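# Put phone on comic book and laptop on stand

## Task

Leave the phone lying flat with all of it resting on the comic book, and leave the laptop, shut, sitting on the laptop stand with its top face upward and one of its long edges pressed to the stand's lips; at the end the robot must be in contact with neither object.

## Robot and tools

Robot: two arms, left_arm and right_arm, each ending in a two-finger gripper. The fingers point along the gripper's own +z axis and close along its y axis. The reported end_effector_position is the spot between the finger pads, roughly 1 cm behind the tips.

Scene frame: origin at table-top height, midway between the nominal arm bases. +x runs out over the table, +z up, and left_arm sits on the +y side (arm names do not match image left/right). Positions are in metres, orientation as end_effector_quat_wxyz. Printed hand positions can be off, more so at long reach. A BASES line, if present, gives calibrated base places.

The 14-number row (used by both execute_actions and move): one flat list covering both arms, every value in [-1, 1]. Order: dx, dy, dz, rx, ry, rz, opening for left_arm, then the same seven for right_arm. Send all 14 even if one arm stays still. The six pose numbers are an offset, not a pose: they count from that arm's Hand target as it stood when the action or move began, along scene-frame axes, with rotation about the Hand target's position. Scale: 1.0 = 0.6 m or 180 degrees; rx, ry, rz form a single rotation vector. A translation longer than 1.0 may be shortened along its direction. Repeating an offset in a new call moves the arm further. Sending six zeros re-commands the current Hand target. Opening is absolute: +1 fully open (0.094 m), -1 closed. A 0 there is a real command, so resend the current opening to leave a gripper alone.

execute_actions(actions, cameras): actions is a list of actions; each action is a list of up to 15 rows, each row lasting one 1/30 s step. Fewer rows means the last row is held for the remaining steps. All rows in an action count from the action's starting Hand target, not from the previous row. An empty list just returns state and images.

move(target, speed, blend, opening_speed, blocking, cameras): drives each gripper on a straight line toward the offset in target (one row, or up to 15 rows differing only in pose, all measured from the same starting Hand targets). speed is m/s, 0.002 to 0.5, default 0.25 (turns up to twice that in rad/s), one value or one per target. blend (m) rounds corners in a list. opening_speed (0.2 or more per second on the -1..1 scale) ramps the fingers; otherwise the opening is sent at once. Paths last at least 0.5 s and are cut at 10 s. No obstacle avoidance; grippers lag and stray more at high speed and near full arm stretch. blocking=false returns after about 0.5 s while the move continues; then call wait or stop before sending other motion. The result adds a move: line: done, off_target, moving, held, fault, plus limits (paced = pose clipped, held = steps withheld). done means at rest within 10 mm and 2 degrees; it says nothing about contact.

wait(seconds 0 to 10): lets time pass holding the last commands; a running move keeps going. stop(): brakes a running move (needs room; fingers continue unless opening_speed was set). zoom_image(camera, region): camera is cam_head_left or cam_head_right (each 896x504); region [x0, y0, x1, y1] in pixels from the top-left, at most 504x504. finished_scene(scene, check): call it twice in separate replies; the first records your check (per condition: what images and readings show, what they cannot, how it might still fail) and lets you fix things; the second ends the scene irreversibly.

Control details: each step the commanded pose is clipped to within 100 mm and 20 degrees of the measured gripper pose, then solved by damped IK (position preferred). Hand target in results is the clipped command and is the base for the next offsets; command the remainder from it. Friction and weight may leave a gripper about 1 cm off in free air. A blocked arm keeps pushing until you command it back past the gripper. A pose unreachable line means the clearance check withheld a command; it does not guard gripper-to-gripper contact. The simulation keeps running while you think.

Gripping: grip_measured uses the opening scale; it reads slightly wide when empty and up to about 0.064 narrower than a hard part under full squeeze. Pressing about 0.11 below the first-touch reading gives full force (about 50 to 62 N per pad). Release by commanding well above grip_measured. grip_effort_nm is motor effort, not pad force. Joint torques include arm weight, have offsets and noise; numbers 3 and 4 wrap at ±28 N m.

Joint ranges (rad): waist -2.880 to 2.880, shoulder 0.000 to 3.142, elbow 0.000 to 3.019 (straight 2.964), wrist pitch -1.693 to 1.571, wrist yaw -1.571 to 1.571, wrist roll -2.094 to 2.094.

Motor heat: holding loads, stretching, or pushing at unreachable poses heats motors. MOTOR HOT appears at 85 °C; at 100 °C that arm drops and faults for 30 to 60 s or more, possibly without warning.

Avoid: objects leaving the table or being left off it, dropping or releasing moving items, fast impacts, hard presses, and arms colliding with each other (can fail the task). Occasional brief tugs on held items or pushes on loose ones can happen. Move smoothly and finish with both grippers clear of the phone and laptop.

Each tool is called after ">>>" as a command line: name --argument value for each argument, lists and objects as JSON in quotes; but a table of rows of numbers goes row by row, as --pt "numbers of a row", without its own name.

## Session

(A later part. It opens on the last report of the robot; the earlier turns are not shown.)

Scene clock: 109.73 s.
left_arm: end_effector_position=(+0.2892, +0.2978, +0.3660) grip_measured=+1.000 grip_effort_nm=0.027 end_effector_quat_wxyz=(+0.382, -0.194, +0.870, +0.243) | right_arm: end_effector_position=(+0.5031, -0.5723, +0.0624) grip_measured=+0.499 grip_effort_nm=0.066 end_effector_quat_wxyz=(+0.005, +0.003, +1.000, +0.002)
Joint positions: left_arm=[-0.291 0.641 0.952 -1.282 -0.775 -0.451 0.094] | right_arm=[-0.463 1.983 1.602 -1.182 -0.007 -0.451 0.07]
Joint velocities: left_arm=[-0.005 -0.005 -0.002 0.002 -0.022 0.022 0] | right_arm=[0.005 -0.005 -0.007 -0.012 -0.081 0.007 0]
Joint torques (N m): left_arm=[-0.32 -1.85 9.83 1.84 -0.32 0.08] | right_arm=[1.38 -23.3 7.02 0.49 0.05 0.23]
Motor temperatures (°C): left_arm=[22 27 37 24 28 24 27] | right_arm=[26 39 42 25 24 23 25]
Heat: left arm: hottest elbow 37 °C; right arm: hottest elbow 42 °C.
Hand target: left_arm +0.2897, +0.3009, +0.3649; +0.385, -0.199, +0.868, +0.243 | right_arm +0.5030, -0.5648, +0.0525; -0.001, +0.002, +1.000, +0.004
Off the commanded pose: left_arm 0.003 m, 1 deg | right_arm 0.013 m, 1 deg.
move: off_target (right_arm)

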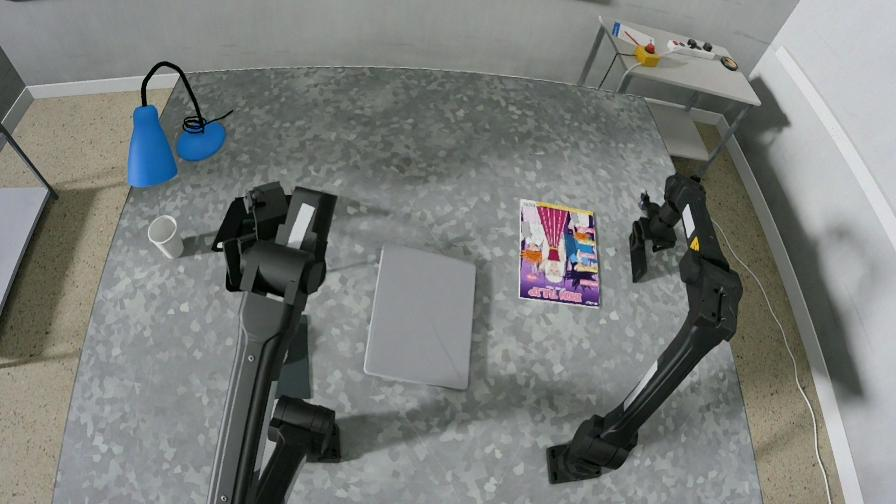

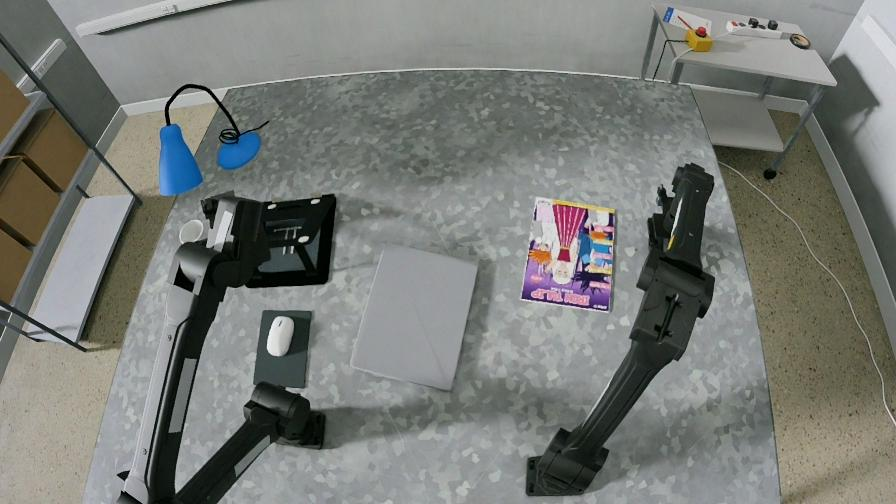

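>>> move --target '[0,0,0,0,0,0,1,0,0.013,-0.012,0,0,0,0.4]' --speed 0.06 --cameras '["cam_head_left"]'

>>> zoom_image --camera "cam_head_left" --region '[620, 215, 690, 285]'

Scene clock: 114.97 s.
left_arm: end_effector_position=(+0.2892, +0.2978, +0.3660) grip_measured=+1.000 grip_effort_nm=0.022 end_effector_quat_wxyz=(+0.382, -0.194, +0.870, +0.243) | right_arm: end_effector_position=(+0.5035, -0.5642, +0.0550) grip_measured=+0.401 grip_effort_nm=-0.085 end_effector_quat_wxyz=(+0.005, +0.003, +1.000, +0.002)
Joint positions: left_arm=[-0.291 0.641 0.952 -1.282 -0.775 -0.451 0.094] | right_arm=[-0.45 1.983 1.581 -1.162 -0.007 -0.439 0.066]
Joint velocities: left_arm=[-0.015 0.005 -0.002 -0.002 -0.007 -0.007 0] | right_arm=[-0.005 0.005 0.002 0.007 -0.007 0.007 0]
Joint torques (N m): left_arm=[-0.26 -1.96 9.92 1.81 -0.32 0.04] | right_arm=[1.32 -22.53 6.94 0.28 0.04 0.25]
Motor temperatures (°C): left_arm=[22 27 37 24 28 24 27] | right_arm=[26 40 41 25 24 23 25]
Heat: left arm: hottest elbow 37 °C; right arm: hottest elbow 41 °C.
Hand target: left_arm +0.2897, +0.3009, +0.3649; +0.385, -0.199, +0.868, +0.243 | right_arm +0.5029, -0.5569, +0.0453; -0.001, +0.001, +1.000, +0.004
Off the commanded pose: left_arm 0.003 m, 1 deg | right_arm 0.012 m, 1 deg.
move: off_target (right_arm)
Images, in order (width x height): cam_head_left 896x504.

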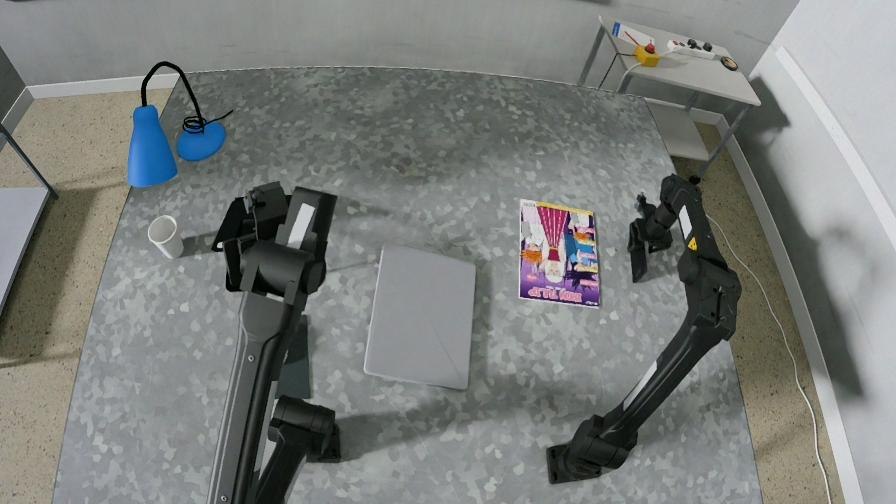

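Scaled by 7.200.

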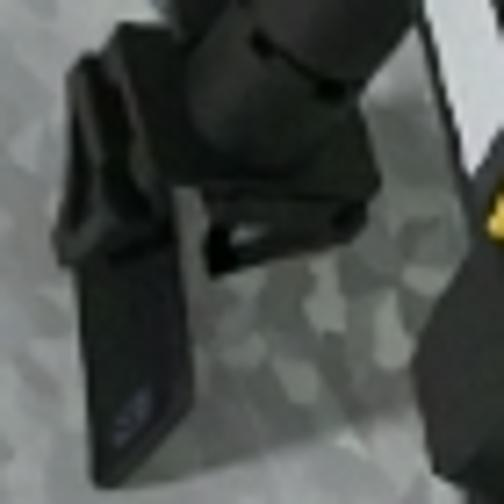

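>>> move --target '[0,0,0,0,0,0,1,0,0,-0.005,0,0,0,-0.6]' --opening_speed 0.5 --cameras '["cam_head_left"]'

>>> zoom_image --camera "cam_head_left" --region '[620, 215, 690, 285]'

Scene clock: 120.40 s.
left_arm: end_effector_position=(+0.2892, +0.2978, +0.3660) grip_measured=+1.000 grip_effort_nm=0.022 end_effector_quat_wxyz=(+0.382, -0.194, +0.870, +0.243) | right_arm: end_effector_position=(+0.5050, -0.5649, +0.0551) grip_measured=-0.598 grip_effort_nm=-0.076 end_effector_quat_wxyz=(+0.008, +0.003, +1.000, +0.000)
Joint positions: left_arm=[-0.291 0.641 0.952 -1.282 -0.775 -0.451 0.094] | right_arm=[-0.45 1.983 1.581 -1.155 -0.007 -0.438 0.019]
Joint velocities: left_arm=[0.005 0.005 0.002 0.002 -0.022 0.022 0] | right_arm=[0.005 -0.015 -0.002 0.002 0.007 0.022 -0.001]
Joint torques (N m): left_arm=[-0.56 -2.32 9.81 1.88 -0.3 0.07] | right_arm=[1.32 -22.59 6.71 0.51 0.05 0.23]
Motor temperatures (°C): left_arm=[22 27 37 24 28 24 27] | right_arm=[26 40 41 25 24 23 25]
Heat: left arm: hottest elbow 37 °C; right arm: hottest elbow 41 °C.
Hand target: left_arm +0.2897, +0.3009, +0.3649; +0.385, -0.199, +0.868, +0.243 | right_arm +0.5029, -0.5569, +0.0423; -0.001, +0.001, +1.000, +0.004
Off the commanded pose: left_arm 0.003 m, 1 deg | right_arm 0.015 m, 1 deg.
move: off_target (right_arm)
Images, in order (width x height): cam_head_left 896x504.

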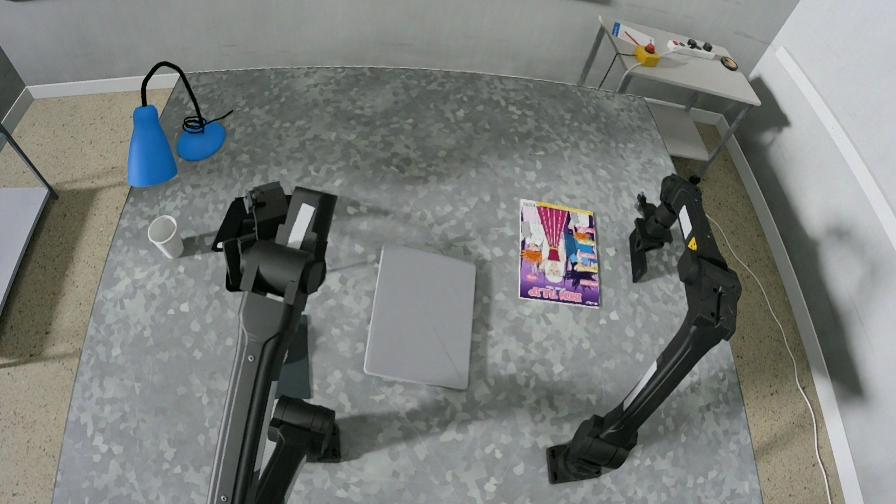

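Scaled by 7.200.

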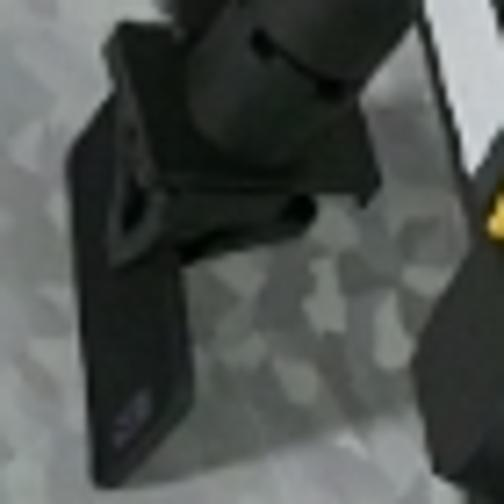

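>>> move --target '[0,0,0,0,0,0,1,0,0,0,0,0,0,-0.98]' --opening_speed 0.3 --cameras '["cam_head_left"]'

>>> zoom_image --camera "cam_head_left" --region '[620, 215, 690, 285]'

Scene clock: 124.83 s.
left_arm: end_effector_position=(+0.2892, +0.2978, +0.3660) grip_measured=+1.000 grip_effort_nm=0.027 end_effector_quat_wxyz=(+0.382, -0.194, +0.870, +0.243) | right_arm: end_effector_position=(+0.5046, -0.5647, +0.0545) grip_measured=-0.849 grip_effort_nm=-1.043 end_effector_quat_wxyz=(+0.007, +0.004, +1.000, +0.001)
Joint positions: left_arm=[-0.291 0.641 0.952 -1.282 -0.775 -0.451 0.094] | right_arm=[-0.45 1.983 1.579 -1.155 -0.007 -0.437 0.007]
Joint velocities: left_arm=[-0.005 -0.005 -0.007 -0.007 0.037 -0.066 0] | right_arm=[-0.005 0.005 0.012 0.002 0.007 -0.095 -0.001]
Joint torques (N m): left_arm=[-0.85 -2.26 9.78 2.03 -0.33 0.08] | right_arm=[1.32 -22.48 6.8 0.5 0.04 0.21]
Motor temperatures (°C): left_arm=[22 27 37 24 27 24 27] | right_arm=[26 41 41 25 24 23 25]
Heat: left arm: hottest elbow 37 °C; right arm: hottest shoulder 41 °C.
Hand target: left_arm +0.2897, +0.3009, +0.3649; +0.385, -0.199, +0.868, +0.243 | right_arm +0.5027, -0.5571, +0.0422; -0.001, +0.002, +1.000, +0.004
Off the commanded pose: left_arm 0.003 m, 1 deg | right_arm 0.015 m, 1 deg.
move: off_target (right_arm)
Images, in order (width x height): cam_head_left 896x504.

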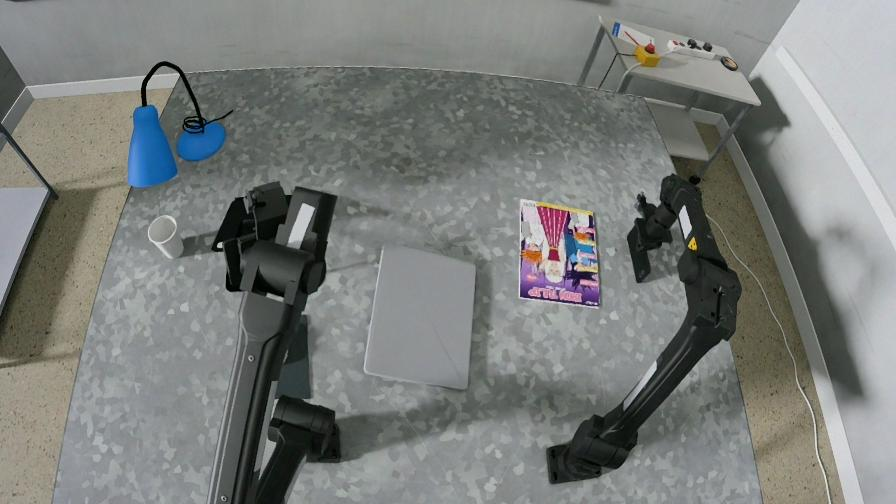

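Scaled by 7.200.

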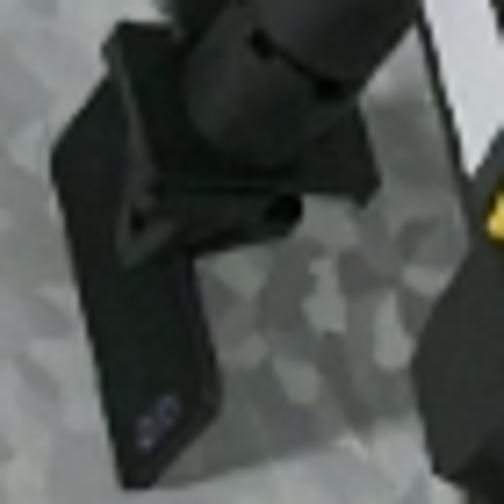

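>>> move --pt "0 0 0 0 0 0 1 0 0 0.22 0 0 0 -0.98" --pt "0 0 0 0 0 0 1 0 0.12 0.3 0.25 0 0 -0.98" --pt "0 0 0 0 0 0 1 0 0.25 0.3 0.47 0 0 -0.98" --speed 0.15 --blend 0.03

>>> zoom_image --camera "cam_head_left" --region '[500, 150, 700, 320]'

Scene clock: 140.27 s.
left_arm: end_effector_position=(+0.2892, +0.2978, +0.3660) grip_measured=+1.000 grip_effort_nm=0.017 end_effector_quat_wxyz=(+0.382, -0.194, +0.870, +0.243) | right_arm: end_effector_position=(+0.5090, -0.4157, +0.2153) grip_measured=-0.849 grip_effort_nm=-1.043 end_effector_quat_wxyz=(+0.130, +0.115, +0.786, +0.593)
Joint positions: left_arm=[-0.291 0.641 0.952 -1.282 -0.775 -0.451 0.094] | right_arm=[-0.501 1.932 1.574 -1.669 -1.275 -0.544 0.007]
Joint velocities: left_arm=[0.005 -0.005 -0.027 0.012 0.051 0.022 0] | right_arm=[0.015 0.005 0.002 0.007 -0.037 0.051 0]
Joint torques (N m): left_arm=[-0.5 -2.08 9.84 1.78 -0.31 0.07] | right_arm=[1.38 -23.18 6.89 -0.91 -0.82 0.05]
Motor temperatures (°C): left_arm=[22 27 37 24 27 24 27] | right_arm=[26 41 41 25 24 23 26]
Heat: left arm: hottest elbow 37 °C; right arm: hottest shoulder 41 °C.
Hand target: left_arm +0.2897, +0.3009, +0.3649; +0.385, -0.199, +0.868, +0.243 | right_arm +0.5062, -0.4071, +0.2227; +0.018, +0.012, +0.744, +0.667
Off the commanded pose: left_arm 0.003 m, 1 deg | right_arm 0.013 m, 23 deg; orientation clipped.
joint sent to its limit (right arm) — joint 4 (wrist pitch), lower limit. The joint targets are off in position and orientation.
move: off_target (right_arm); limits=paced

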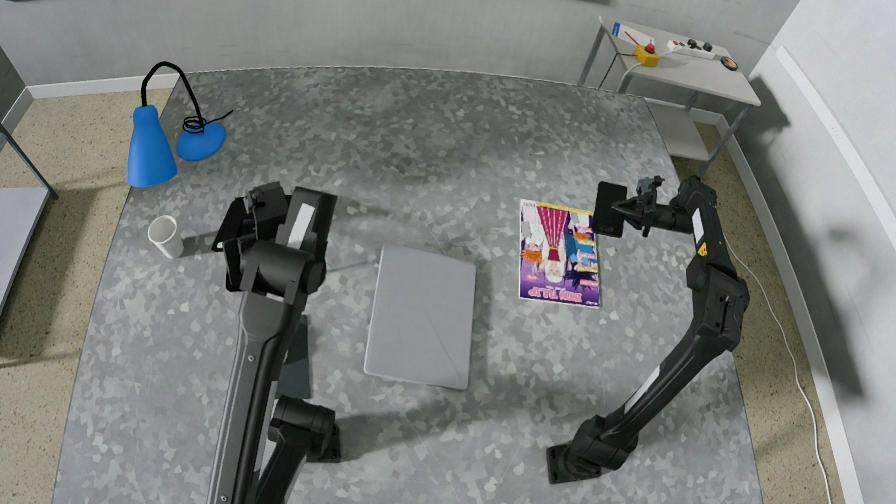

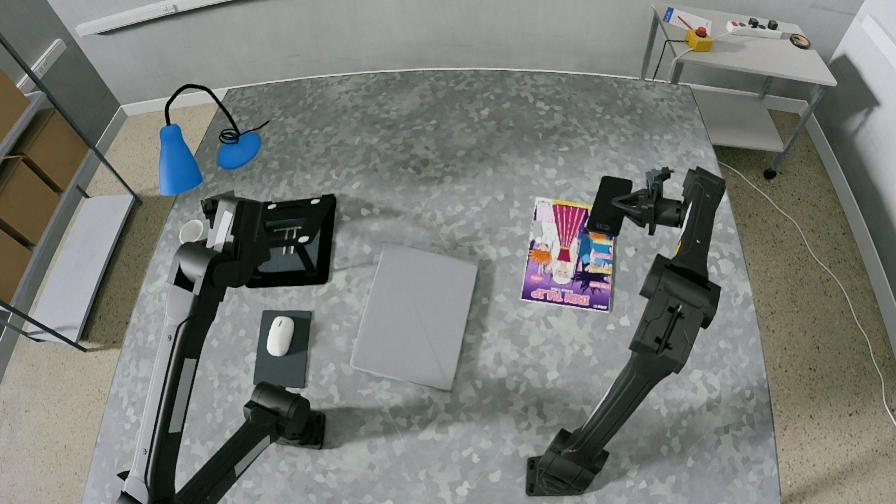

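Scaled by 2.520.

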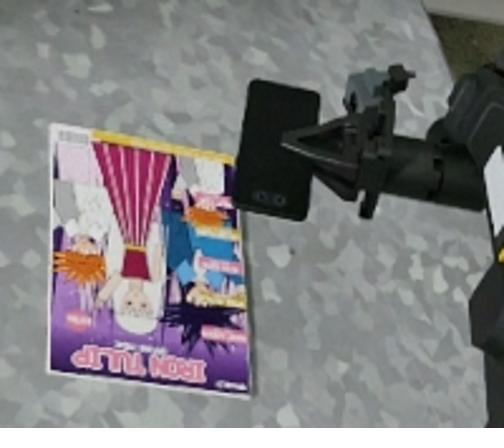

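>>> move --target '[0,0,0,0,0,0,1,0,0.05,-0.2,0,0,0,-0.98]' --speed 0.12

>>> zoom_image --camera "cam_head_left" --region '[500, 150, 700, 320]'

Scene clock: 149.20 s.
left_arm: end_effector_position=(+0.2892, +0.2978, +0.3660) grip_measured=+1.000 grip_effort_nm=0.022 end_effector_quat_wxyz=(+0.382, -0.194, +0.870, +0.243) | right_arm: end_effector_position=(+0.5038, -0.3839, +0.1121) grip_measured=-0.849 grip_effort_nm=-1.033 end_effector_quat_wxyz=(+0.093, +0.066, +0.787, +0.607)
Joint positions: left_arm=[-0.291 0.641 0.952 -1.282 -0.775 -0.451 0.094] | right_arm=[-0.448 2.106 1.525 -1.669 -1.248 -0.774 0.007]
Joint velocities: left_arm=[0.015 -0.005 -0.017 0.002 -0.066 0.007 0] | right_arm=[-0.015 0.005 0.002 -0.002 0.007 -0.007 0]
Joint torques (N m): left_arm=[-0.79 -2.02 10.11 1.94 -0.35 0.06] | right_arm=[1.44 -21.48 6.05 -1.22 -0.57 0.07]
Motor temperatures (°C): left_arm=[22 27 37 24 27 24 27] | right_arm=[26 41 40 25 25 23 27]
Heat: left arm: hottest elbow 37 °C; right arm: hottest shoulder 41 °C.
Hand target: left_arm +0.2897, +0.3009, +0.3649; +0.385, -0.199, +0.868, +0.243 | right_arm +0.5032, -0.3771, +0.1018; +0.019, +0.014, +0.744, +0.668
Off the commanded pose: left_arm 0.003 m, 1 deg | right_arm 0.012 m, 14 deg.
joint sent to its limit (right arm) — joint 4 (wrist pitch), lower limit. The joint targets are off in orientation, not in position.
move: off_target (right_arm)

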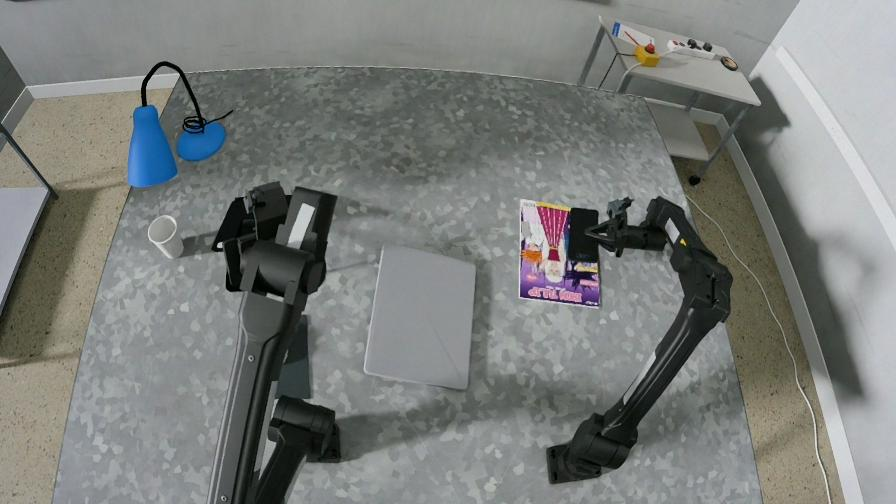

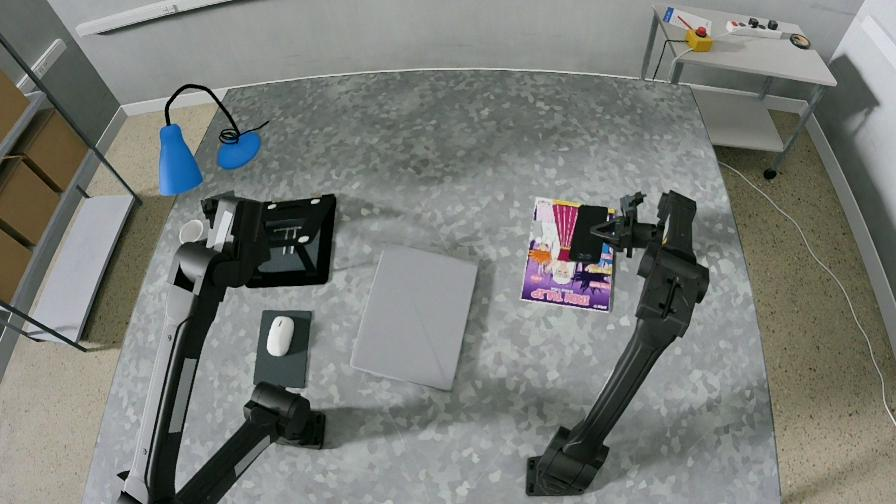

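Scaled by 2.520.

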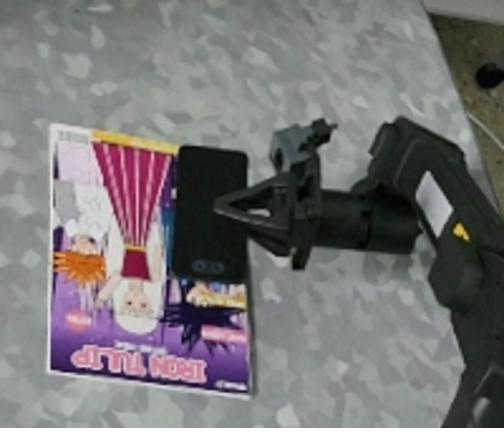

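>>> move --target '[0,0,0,0,0,0,1,0.0,0.05,-0.105,0,0,0,-0.98]' --speed 0.1 --cameras '["cam_head_left"]'

>>> zoom_image --camera "cam_head_left" --region '[510, 190, 650, 310]'

Scene clock: 153.03 s.
left_arm: end_effector_position=(+0.2892, +0.2978, +0.3660) grip_measured=+1.000 grip_effort_nm=0.027 end_effector_quat_wxyz=(+0.382, -0.194, +0.870, +0.243) | right_arm: end_effector_position=(+0.5029, -0.3572, +0.0577) grip_measured=-0.849 grip_effort_nm=-1.038 end_effector_quat_wxyz=(+0.075, +0.039, +0.779, +0.622)
Joint positions: left_arm=[-0.291 0.641 0.952 -1.282 -0.775 -0.451 0.094] | right_arm=[-0.402 2.22 1.525 -1.669 -1.258 -0.887 0.007]
Joint velocities: left_arm=[-0.015 -0.005 -0.002 0.002 -0.022 0.007 0] | right_arm=[0.005 0.024 -0.017 -0.002 0.037 0.037 0]
Joint torques (N m): left_arm=[-0.26 -1.96 9.72 1.91 -0.31 0.12] | right_arm=[1.73 -19.84 5.83 -1.31 -0.61 0.03]
Motor temperatures (°C): left_arm=[22 27 37 24 27 24 27] | right_arm=[26 40 40 25 25 23 27]
Heat: left arm: hottest elbow 37 °C; right arm: hottest shoulder 40 °C.
Hand target: left_arm +0.2897, +0.3009, +0.3649; +0.385, -0.199, +0.868, +0.243 | right_arm +0.5015, -0.3472, +0.0384; +0.019, +0.015, +0.744, +0.668
Off the commanded pose: left_arm 0.003 m, 1 deg | right_arm 0.021 m, 10 deg.
joint sent to its limit (right arm) — joint 4 (wrist pitch), lower limit. The joint targets are off in orientation, not in position.
move: off_target (right_arm)
Images, in order (width x height): cam_head_left 896x504.

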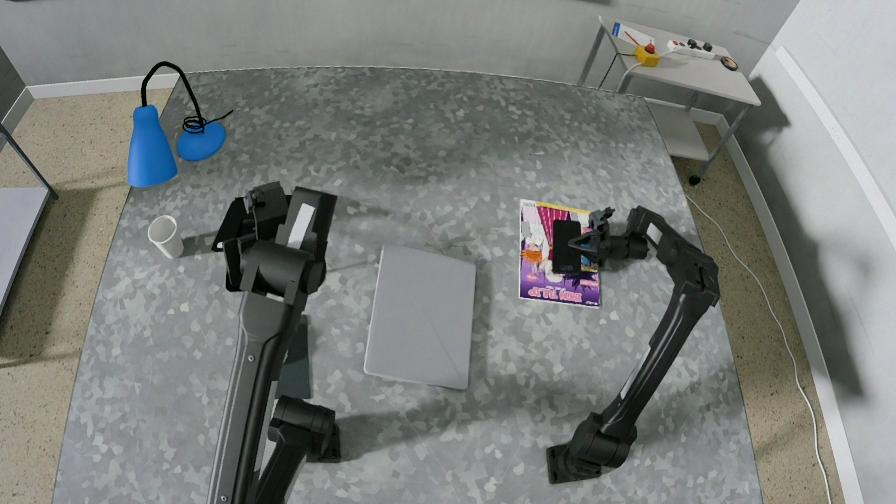

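Scaled by 3.600.

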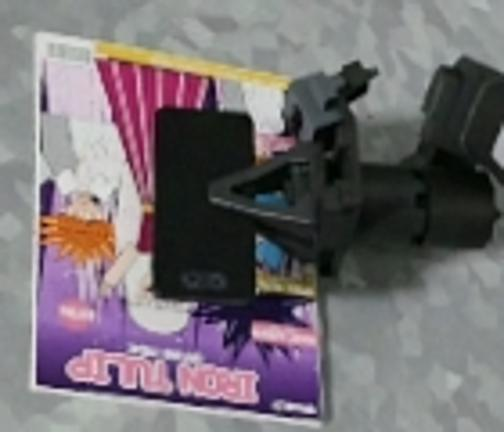

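>>> move --target '[0,0,0,0,0,0,1,0.0,0.0,-0.045,0,0,0,-0.98]' --speed 0.05 --cameras '["cam_head_left"]'

>>> zoom_image --camera "cam_head_left" --region '[510, 190, 650, 310]'

Scene clock: 156.97 s.
left_arm: end_effector_position=(+0.2892, +0.2978, +0.3660) grip_measured=+1.000 grip_effort_nm=0.027 end_effector_quat_wxyz=(+0.382, -0.194, +0.870, +0.243) | right_arm: end_effector_position=(+0.5020, -0.3569, +0.0557) grip_measured=-0.849 grip_effort_nm=-1.043 end_effector_quat_wxyz=(+0.085, +0.024, +0.779, +0.620)
Joint positions: left_arm=[-0.291 0.641 0.952 -1.282 -0.775 -0.451 0.094] | right_arm=[-0.402 2.224 1.525 -1.672 -1.255 -0.931 0.007]
Joint velocities: left_arm=[-0.015 -0.024 -0.007 -0.002 -0.037 0.022 0] | right_arm=[-0.015 -0.005 -0.017 -0.007 0.007 -0.037 0]
Joint torques (N m): left_arm=[-0.67 -2.2 9.96 1.68 -0.32 0.08] | right_arm=[1.67 -15.79 6.48 -1.22 -0.5 0.06]
Motor temperatures (°C): left_arm=[22 27 37 24 27 24 27] | right_arm=[26 40 40 25 25 23 27]
Heat: left arm: hottest elbow 37 °C; right arm: hottest shoulder 40 °C.
Hand target: left_arm +0.2897, +0.3009, +0.3649; +0.385, -0.199, +0.868, +0.243 | right_arm +0.5009, -0.3473, +0.0114; +0.019, +0.015, +0.744, +0.667
Off the commanded pose: left_arm 0.003 m, 1 deg | right_arm 0.045 m, 10 deg.
joint sent to its limit (right arm) — joint 4 (wrist pitch), lower limit. The joint targets are off in position and orientation.
move: off_target (right_arm)
Images, in order (width x height): cam_head_left 896x504.

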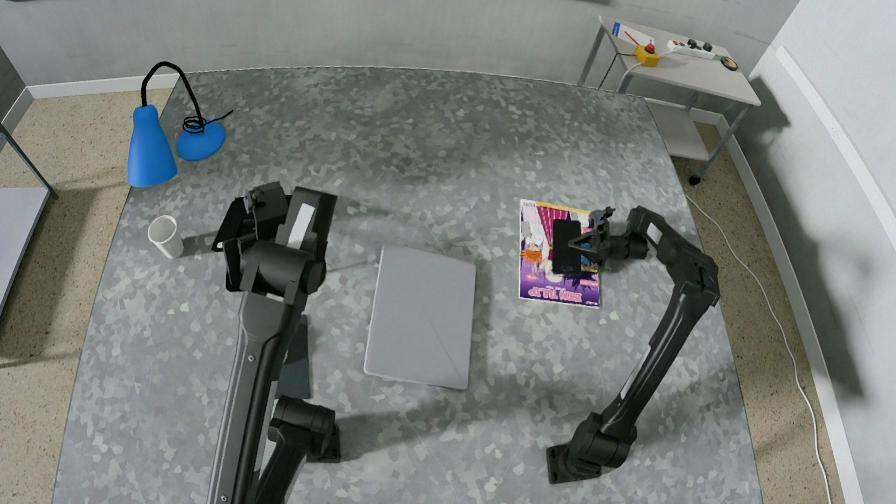

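Scaled by 3.600.

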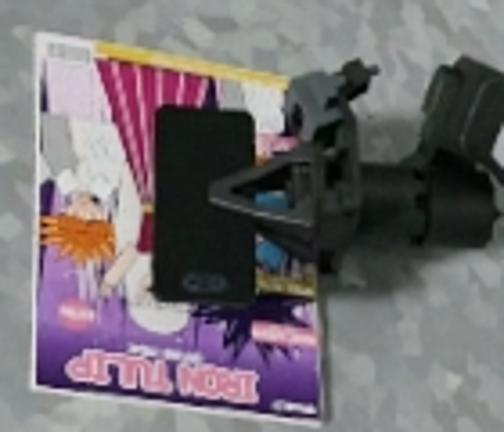

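>>> wait --seconds 0.5

>>> zoom_image --camera "cam_head_right" --region '[550, 190, 650, 280]'

>>> zoom_image --camera "cam_head_left" --region '[540, 200, 620, 290]'

Scene clock: 162.93 s.
left_arm: end_effector_position=(+0.2892, +0.2978, +0.3660) grip_measured=+1.000 grip_effort_nm=0.027 end_effector_quat_wxyz=(+0.382, -0.194, +0.870, +0.243) | right_arm: end_effector_position=(+0.5019, -0.3569, +0.0556) grip_measured=-0.849 grip_effort_nm=-1.043 end_effector_quat_wxyz=(+0.085, +0.023, +0.780, +0.620)
Joint positions: left_arm=[-0.291 0.641 0.952 -1.282 -0.775 -0.451 0.094] | right_arm=[-0.402 2.224 1.525 -1.672 -1.255 -0.932 0.007]
Joint velocities: left_arm=[-0.015 0.015 0.007 -0.002 0.022 0.022 0] | right_arm=[0.005 -0.024 0.007 -0.007 0.007 -0.066 0.001]
Joint torques (N m): left_arm=[-0.85 -2.02 9.89 1.8 -0.35 0.04] | right_arm=[1.61 -15.79 6.46 -1.22 -0.52 0.03]
Motor temperatures (°C): left_arm=[22 27 37 24 27 24 27] | right_arm=[26 40 40 25 25 23 27]
Heat: left arm: hottest elbow 37 °C; right arm: hottest shoulder 40 °C.
Hand target: left_arm +0.2897, +0.3009, +0.3649; +0.385, -0.199, +0.868, +0.243 | right_arm +0.5008, -0.3473, +0.0114; +0.019, +0.015, +0.744, +0.667
Tool commands: left_gripper/opening=+1.0 right_gripper/opening=-0.98
Off the commanded pose: left_arm 0.003 m, 1 deg | right_arm 0.045 m, 10 deg.
wait: 0.50 s; at rest from the start

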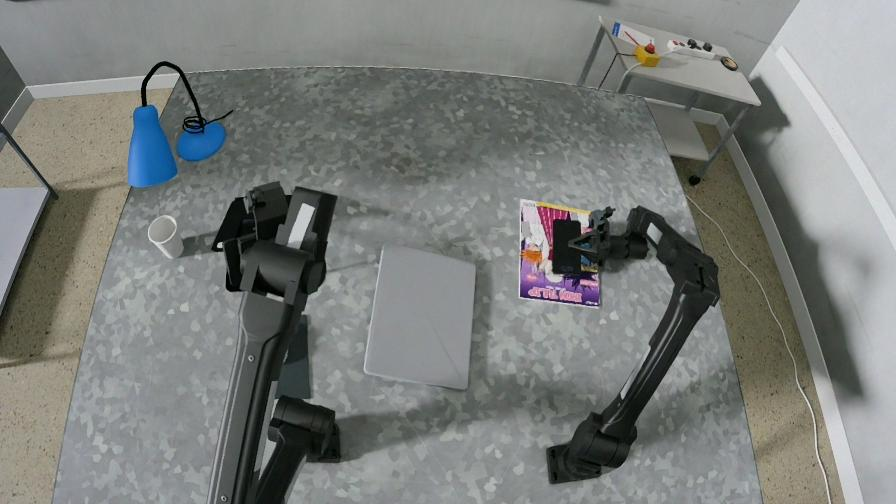

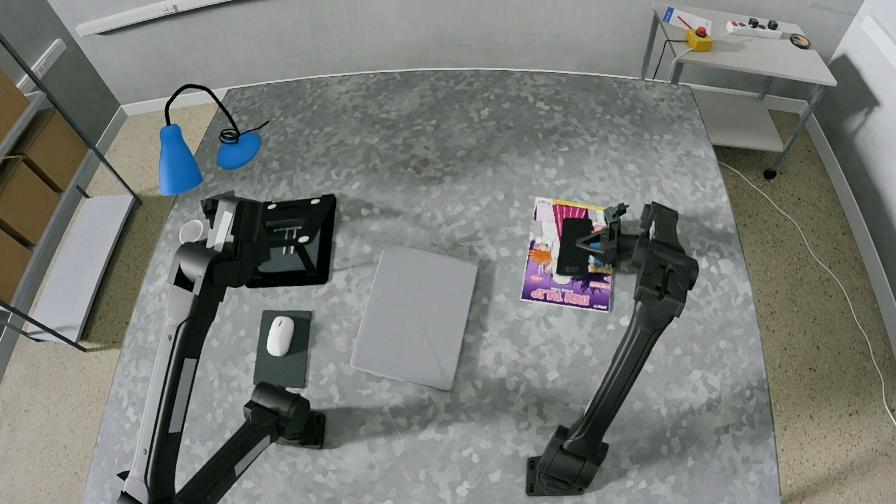

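Scaled by 5.040.

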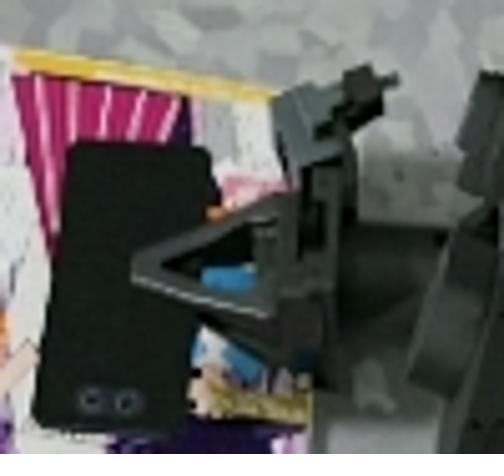

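Scaled by 5.600.

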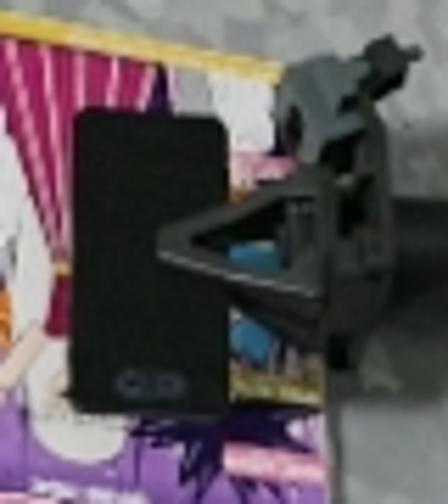

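>>> move --target '[0,0,0,0,0,0,1,0.0,0.0,-0.03,0,0,0,-0.98]' --speed 0.05 --cameras '["cam_head_left"]'

>>> zoom_image --camera "cam_head_left" --region '[540, 200, 620, 290]'

Scene clock: 168.10 s.
left_arm: end_effector_position=(+0.2892, +0.2978, +0.3660) grip_measured=+1.000 grip_effort_nm=0.027 end_effector_quat_wxyz=(+0.382, -0.194, +0.870, +0.243) | right_arm: end_effector_position=(+0.5018, -0.3571, +0.0549) grip_measured=-0.849 grip_effort_nm=-1.043 end_effector_quat_wxyz=(+0.088, +0.015, +0.780, +0.620)
Joint positions: left_arm=[-0.291 0.641 0.952 -1.282 -0.775 -0.451 0.094] | right_arm=[-0.402 2.229 1.53 -1.684 -1.251 -0.96 0.007]
Joint velocities: left_arm=[0.005 -0.005 0.002 -0.002 0.051 -0.051 0] | right_arm=[0.005 -0.015 0.012 -0.007 0.051 -0.066 0]
Joint torques (N m): left_arm=[0.32 -2.2 9.92 2.1 -0.34 0.06] | right_arm=[1.55 -13.39 6.39 -0.84 -0.48 0.02]
Motor temperatures (°C): left_arm=[22 27 37 24 27 24 27] | right_arm=[26 39 39 25 25 23 27]
Heat: left arm: hottest elbow 37 °C; right arm: hottest shoulder 39 °C.
Hand target: left_arm +0.2897, +0.3009, +0.3649; +0.385, -0.199, +0.868, +0.243 | right_arm +0.5005, -0.3474, -0.0066; +0.019, +0.015, +0.744, +0.667
Off the commanded pose: left_arm 0.003 m, 1 deg | right_arm 0.062 m, 10 deg.
joint read past its limit (right arm) — joint 4 (wrist pitch), lower limit.
joint sent to its limit (right arm) — joint 4 (wrist pitch), lower limit. The joint targets are off in position and orientation.
move: off_target (right_arm)
Images, in order (width x height): cam_head_left 896x504.

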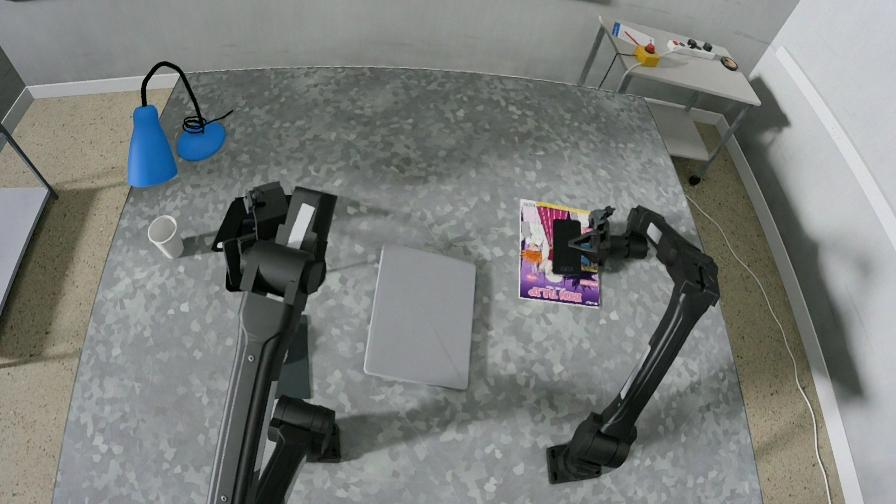

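Scaled by 5.600.

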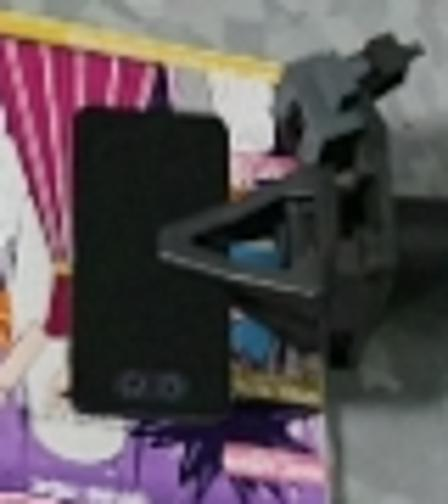

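>>> move --pt "0 0 0 0 0 0 1 0.0 0.0 0.12 0 0 0 -0.98" --pt "0 0 0 0 0 0 1 0.0 0.0 0.13 -0.14 0 0 -0.98" --speed 0.1 --cameras '["cam_head_left"]'

>>> zoom_image --camera "cam_head_left" --region '[540, 200, 620, 290]'

Scene clock: 181.17 s.
left_arm: end_effector_position=(+0.2892, +0.2978, +0.3660) grip_measured=+1.000 grip_effort_nm=0.017 end_effector_quat_wxyz=(+0.382, -0.194, +0.870, +0.243) | right_arm: end_effector_position=(+0.5022, -0.3533, +0.0600) grip_measured=-0.849 grip_effort_nm=-1.033 end_effector_quat_wxyz=(+0.014, +0.013, +0.869, +0.494)
Joint positions: left_arm=[-0.291 0.641 0.952 -1.282 -0.775 -0.451 0.094] | right_arm=[-0.351 2.098 1.518 -1.454 -0.962 -0.56 0.007]
Joint velocities: left_arm=[0.015 -0.005 0.002 -0.007 0.022 -0.037 0] | right_arm=[-0.005 -0.005 -0.002 -0.012 -0.007 -0.037 0.001]
Joint torques (N m): left_arm=[0.26 -2.02 9.88 1.78 -0.34 0.1] | right_arm=[1.44 -25.52 5.89 -0.32 -0.57 0.17]
Motor temperatures (°C): left_arm=[22 27 37 24 27 24 27] | right_arm=[26 39 39 25 25 23 27]
Heat: left arm: hottest elbow 37 °C; right arm: hottest shoulder 39 °C.
Hand target: left_arm +0.2897, +0.3009, +0.3649; +0.385, -0.199, +0.868, +0.243 | right_arm +0.5025, -0.3465, +0.0719; +0.020, +0.007, +0.871, +0.491
Off the commanded pose: left_arm 0.003 m, 1 deg | right_arm 0.013 m, 1 deg.
move: off_target (right_arm)
Images, in order (width x height): cam_head_left 896x504.

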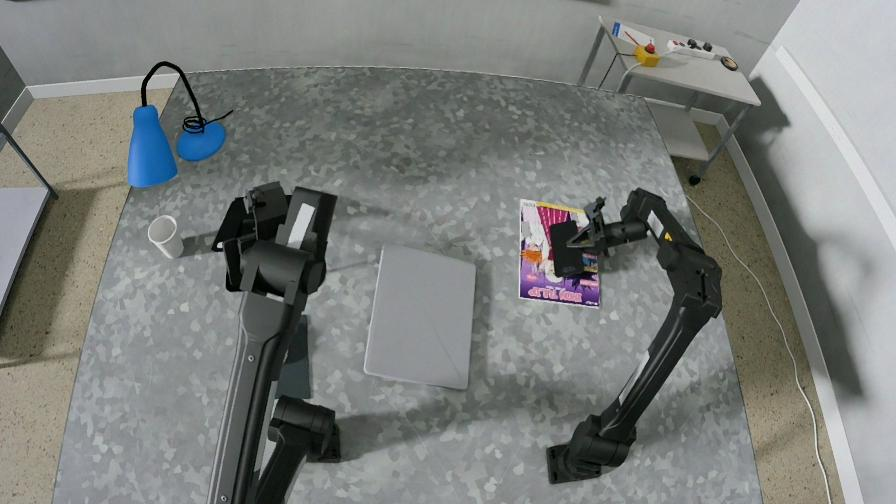

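Scaled by 5.600.

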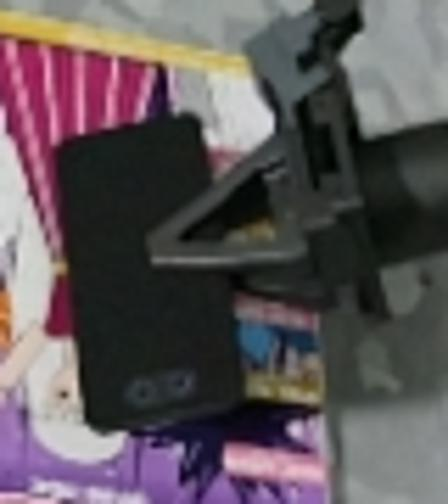

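>>> move --target '[0,0,0,0,0,0,1,0.0,0.02,-0.055,0,0,0,-0.98]' --speed 0.05 --cameras '["cam_head_left"]'

>>> zoom_image --camera "cam_head_left" --region '[540, 200, 620, 290]'

Scene clock: 184.87 s.
left_arm: end_effector_position=(+0.2892, +0.2978, +0.3660) grip_measured=+1.000 grip_effort_nm=0.022 end_effector_quat_wxyz=(+0.382, -0.194, +0.870, +0.243) | right_arm: end_effector_position=(+0.5034, -0.3427, +0.0429) grip_measured=-0.849 grip_effort_nm=-1.038 end_effector_quat_wxyz=(+0.026, +0.005, +0.873, +0.487)
Joint positions: left_arm=[-0.291 0.641 0.952 -1.282 -0.775 -0.451 0.094] | right_arm=[-0.331 2.098 1.476 -1.353 -0.964 -0.528 0.007]
Joint velocities: left_arm=[0.005 -0.005 -0.002 0.027 -0.037 -0.037 0] | right_arm=[0.005 -0.005 -0.012 0.002 -0.051 0.007 0]
Joint torques (N m): left_arm=[-0.21 -2.37 9.88 1.81 -0.33 0.06] | right_arm=[1.38 -22.59 5.76 -0.05 -0.75 0.17]
Motor temperatures (°C): left_arm=[22 27 37 24 27 24 27] | right_arm=[26 39 39 25 25 23 27]
Heat: left arm: hottest elbow 37 °C; right arm: hottest shoulder 39 °C.
Hand target: left_arm +0.2897, +0.3009, +0.3649; +0.385, -0.199, +0.868, +0.243 | right_arm +0.5017, -0.3348, +0.0389; +0.020, +0.006, +0.871, +0.491
Off the commanded pose: left_arm 0.003 m, 1 deg | right_arm 0.009 m, 1 deg.
move: done
Images, in order (width x height): cam_head_left 896x504.

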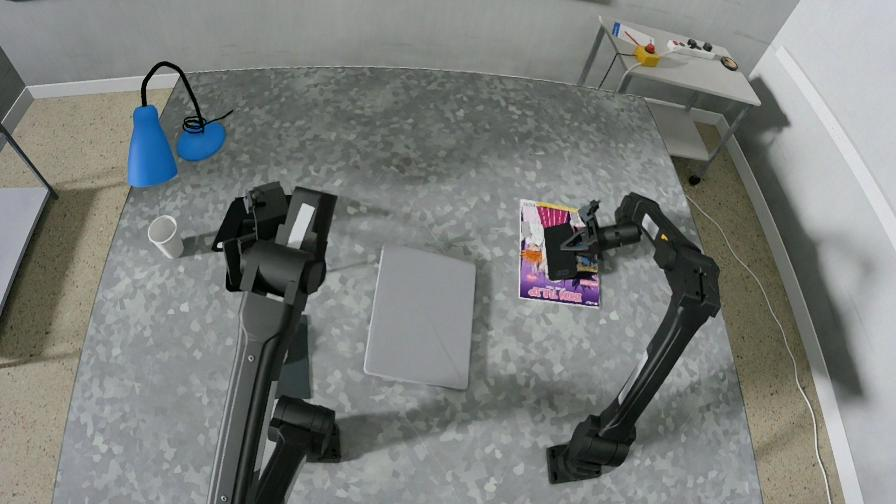

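Scaled by 5.600.

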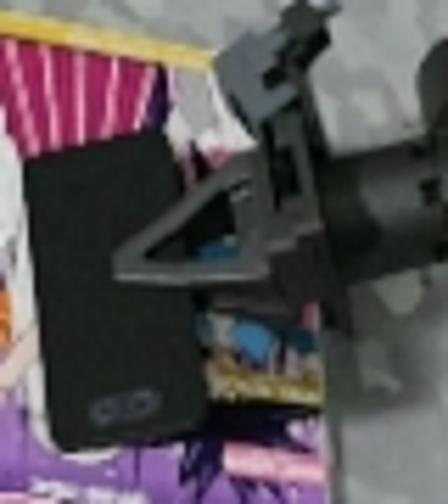

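>>> move --target '[0,0,0,0,0,0,1,0.0,0.0,-0.025,0,0,0,-0.98]' --speed 0.05 --cameras '["cam_head_left"]'

>>> zoom_image --camera "cam_head_left" --region '[540, 200, 620, 290]'

Scene clock: 187.57 s.
left_arm: end_effector_position=(+0.2892, +0.2978, +0.3660) grip_measured=+1.000 grip_effort_nm=0.027 end_effector_quat_wxyz=(+0.382, -0.194, +0.870, +0.243) | right_arm: end_effector_position=(+0.5049, -0.3428, +0.0402) grip_measured=-0.849 grip_effort_nm=-1.038 end_effector_quat_wxyz=(+0.032, +0.004, +0.873, +0.486)
Joint positions: left_arm=[-0.291 0.641 0.952 -1.282 -0.775 -0.451 0.094] | right_arm=[-0.331 2.098 1.47 -1.329 -0.968 -0.522 0.007]
Joint velocities: left_arm=[0.015 0.005 -0.012 0.022 0.022 0.022 0] | right_arm=[-0.015 -0.015 -0.002 0.002 0.007 -0.007 0]
Joint torques (N m): left_arm=[-0.56 -2.37 9.85 2.04 -0.27 0.08] | right_arm=[1.38 -20.89 5.63 -0.03 -0.64 0.11]
Motor temperatures (°C): left_arm=[22 27 37 24 27 24 27] | right_arm=[26 40 39 25 25 23 27]
Heat: left arm: hottest elbow 37 °C; right arm: hottest shoulder 40 °C.
Hand target: left_arm +0.2897, +0.3009, +0.3649; +0.385, -0.199, +0.868, +0.243 | right_arm +0.5012, -0.3348, +0.0238; +0.020, +0.007, +0.871, +0.491
Off the commanded pose: left_arm 0.003 m, 1 deg | right_arm 0.019 m, 2 deg.
move: off_target (right_arm)
Images, in order (width x height): cam_head_left 896x504.

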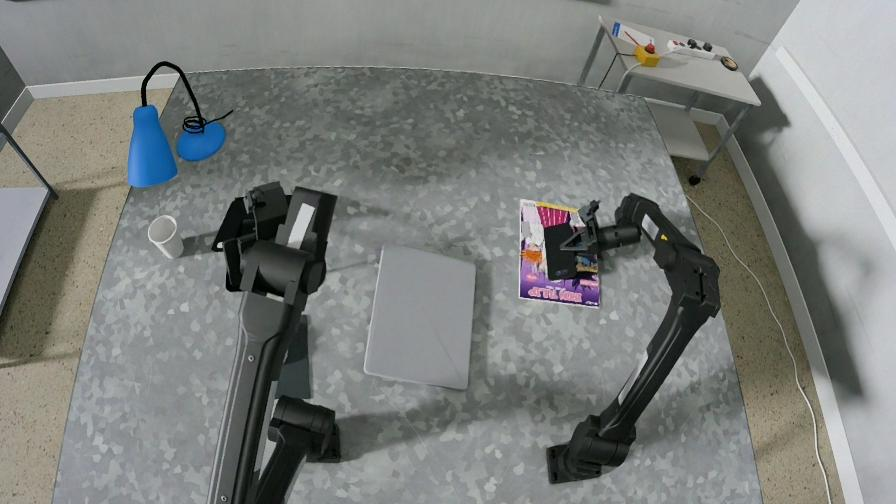

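Scaled by 5.600.

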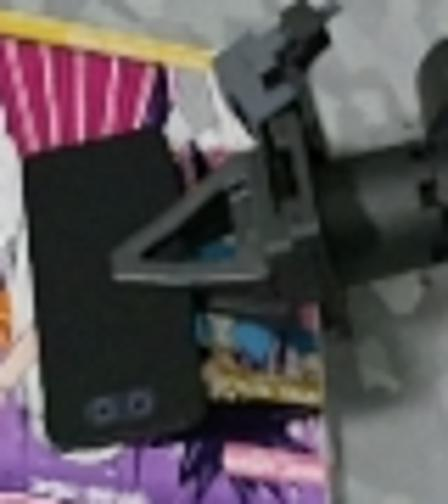

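>>> move --target '[0,0,0,0,0,0,1,0.006,-0.013,0.022,0,0,0,-0.7]' --speed 0.05 --opening_speed 0.25 --cameras '["cam_head_left"]'

>>> zoom_image --camera "cam_head_left" --region '[540, 200, 620, 290]'

Scene clock: 191.87 s.
left_arm: end_effector_position=(+0.2892, +0.2978, +0.3660) grip_measured=+1.000 grip_effort_nm=0.022 end_effector_quat_wxyz=(+0.382, -0.194, +0.870, +0.243) | right_arm: end_effector_position=(+0.5012, -0.3419, +0.0414) grip_measured=-0.702 grip_effort_nm=0.051 end_effector_quat_wxyz=(+0.024, +0.007, +0.872, +0.488)
Joint positions: left_arm=[-0.291 0.641 0.952 -1.282 -0.775 -0.451 0.094] | right_arm=[-0.331 2.098 1.47 -1.353 -0.965 -0.528 0.014]
Joint velocities: left_arm=[0.005 -0.005 -0.002 -0.022 -0.007 0.007 0] | right_arm=[-0.024 0.005 -0.012 -0.002 0.007 0.007 0]
Joint torques (N m): left_arm=[0.26 -2.14 9.8 1.96 -0.32 0.05] | right_arm=[0.56 -21.13 7.91 -0.94 -0.59 0.02]
Motor temperatures (°C): left_arm=[22 27 37 24 27 24 27] | right_arm=[26 39 38 25 25 23 27]
Heat: left arm: hottest elbow 37 °C; right arm: hottest shoulder 39 °C.
Hand target: left_arm +0.2897, +0.3009, +0.3649; +0.385, -0.199, +0.868, +0.243 | right_arm +0.5051, -0.3426, +0.0370; +0.020, +0.007, +0.871, +0.491
Off the commanded pose: left_arm 0.003 m, 1 deg | right_arm 0.006 m, 1 deg.
move: done
Images, in order (width x height): cam_head_left 896x504.

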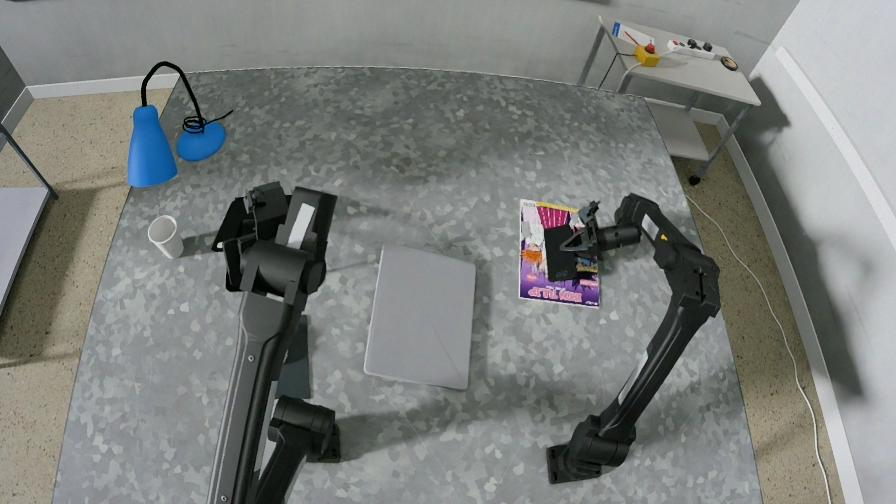

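Scaled by 5.600.

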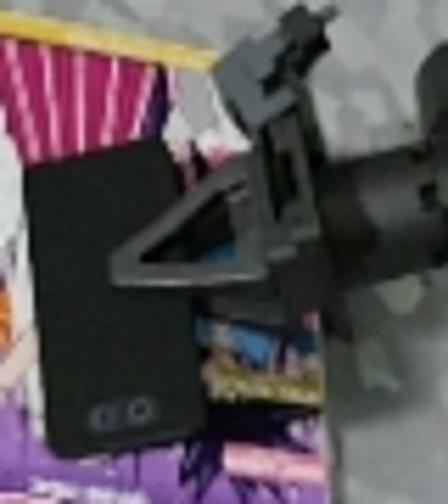

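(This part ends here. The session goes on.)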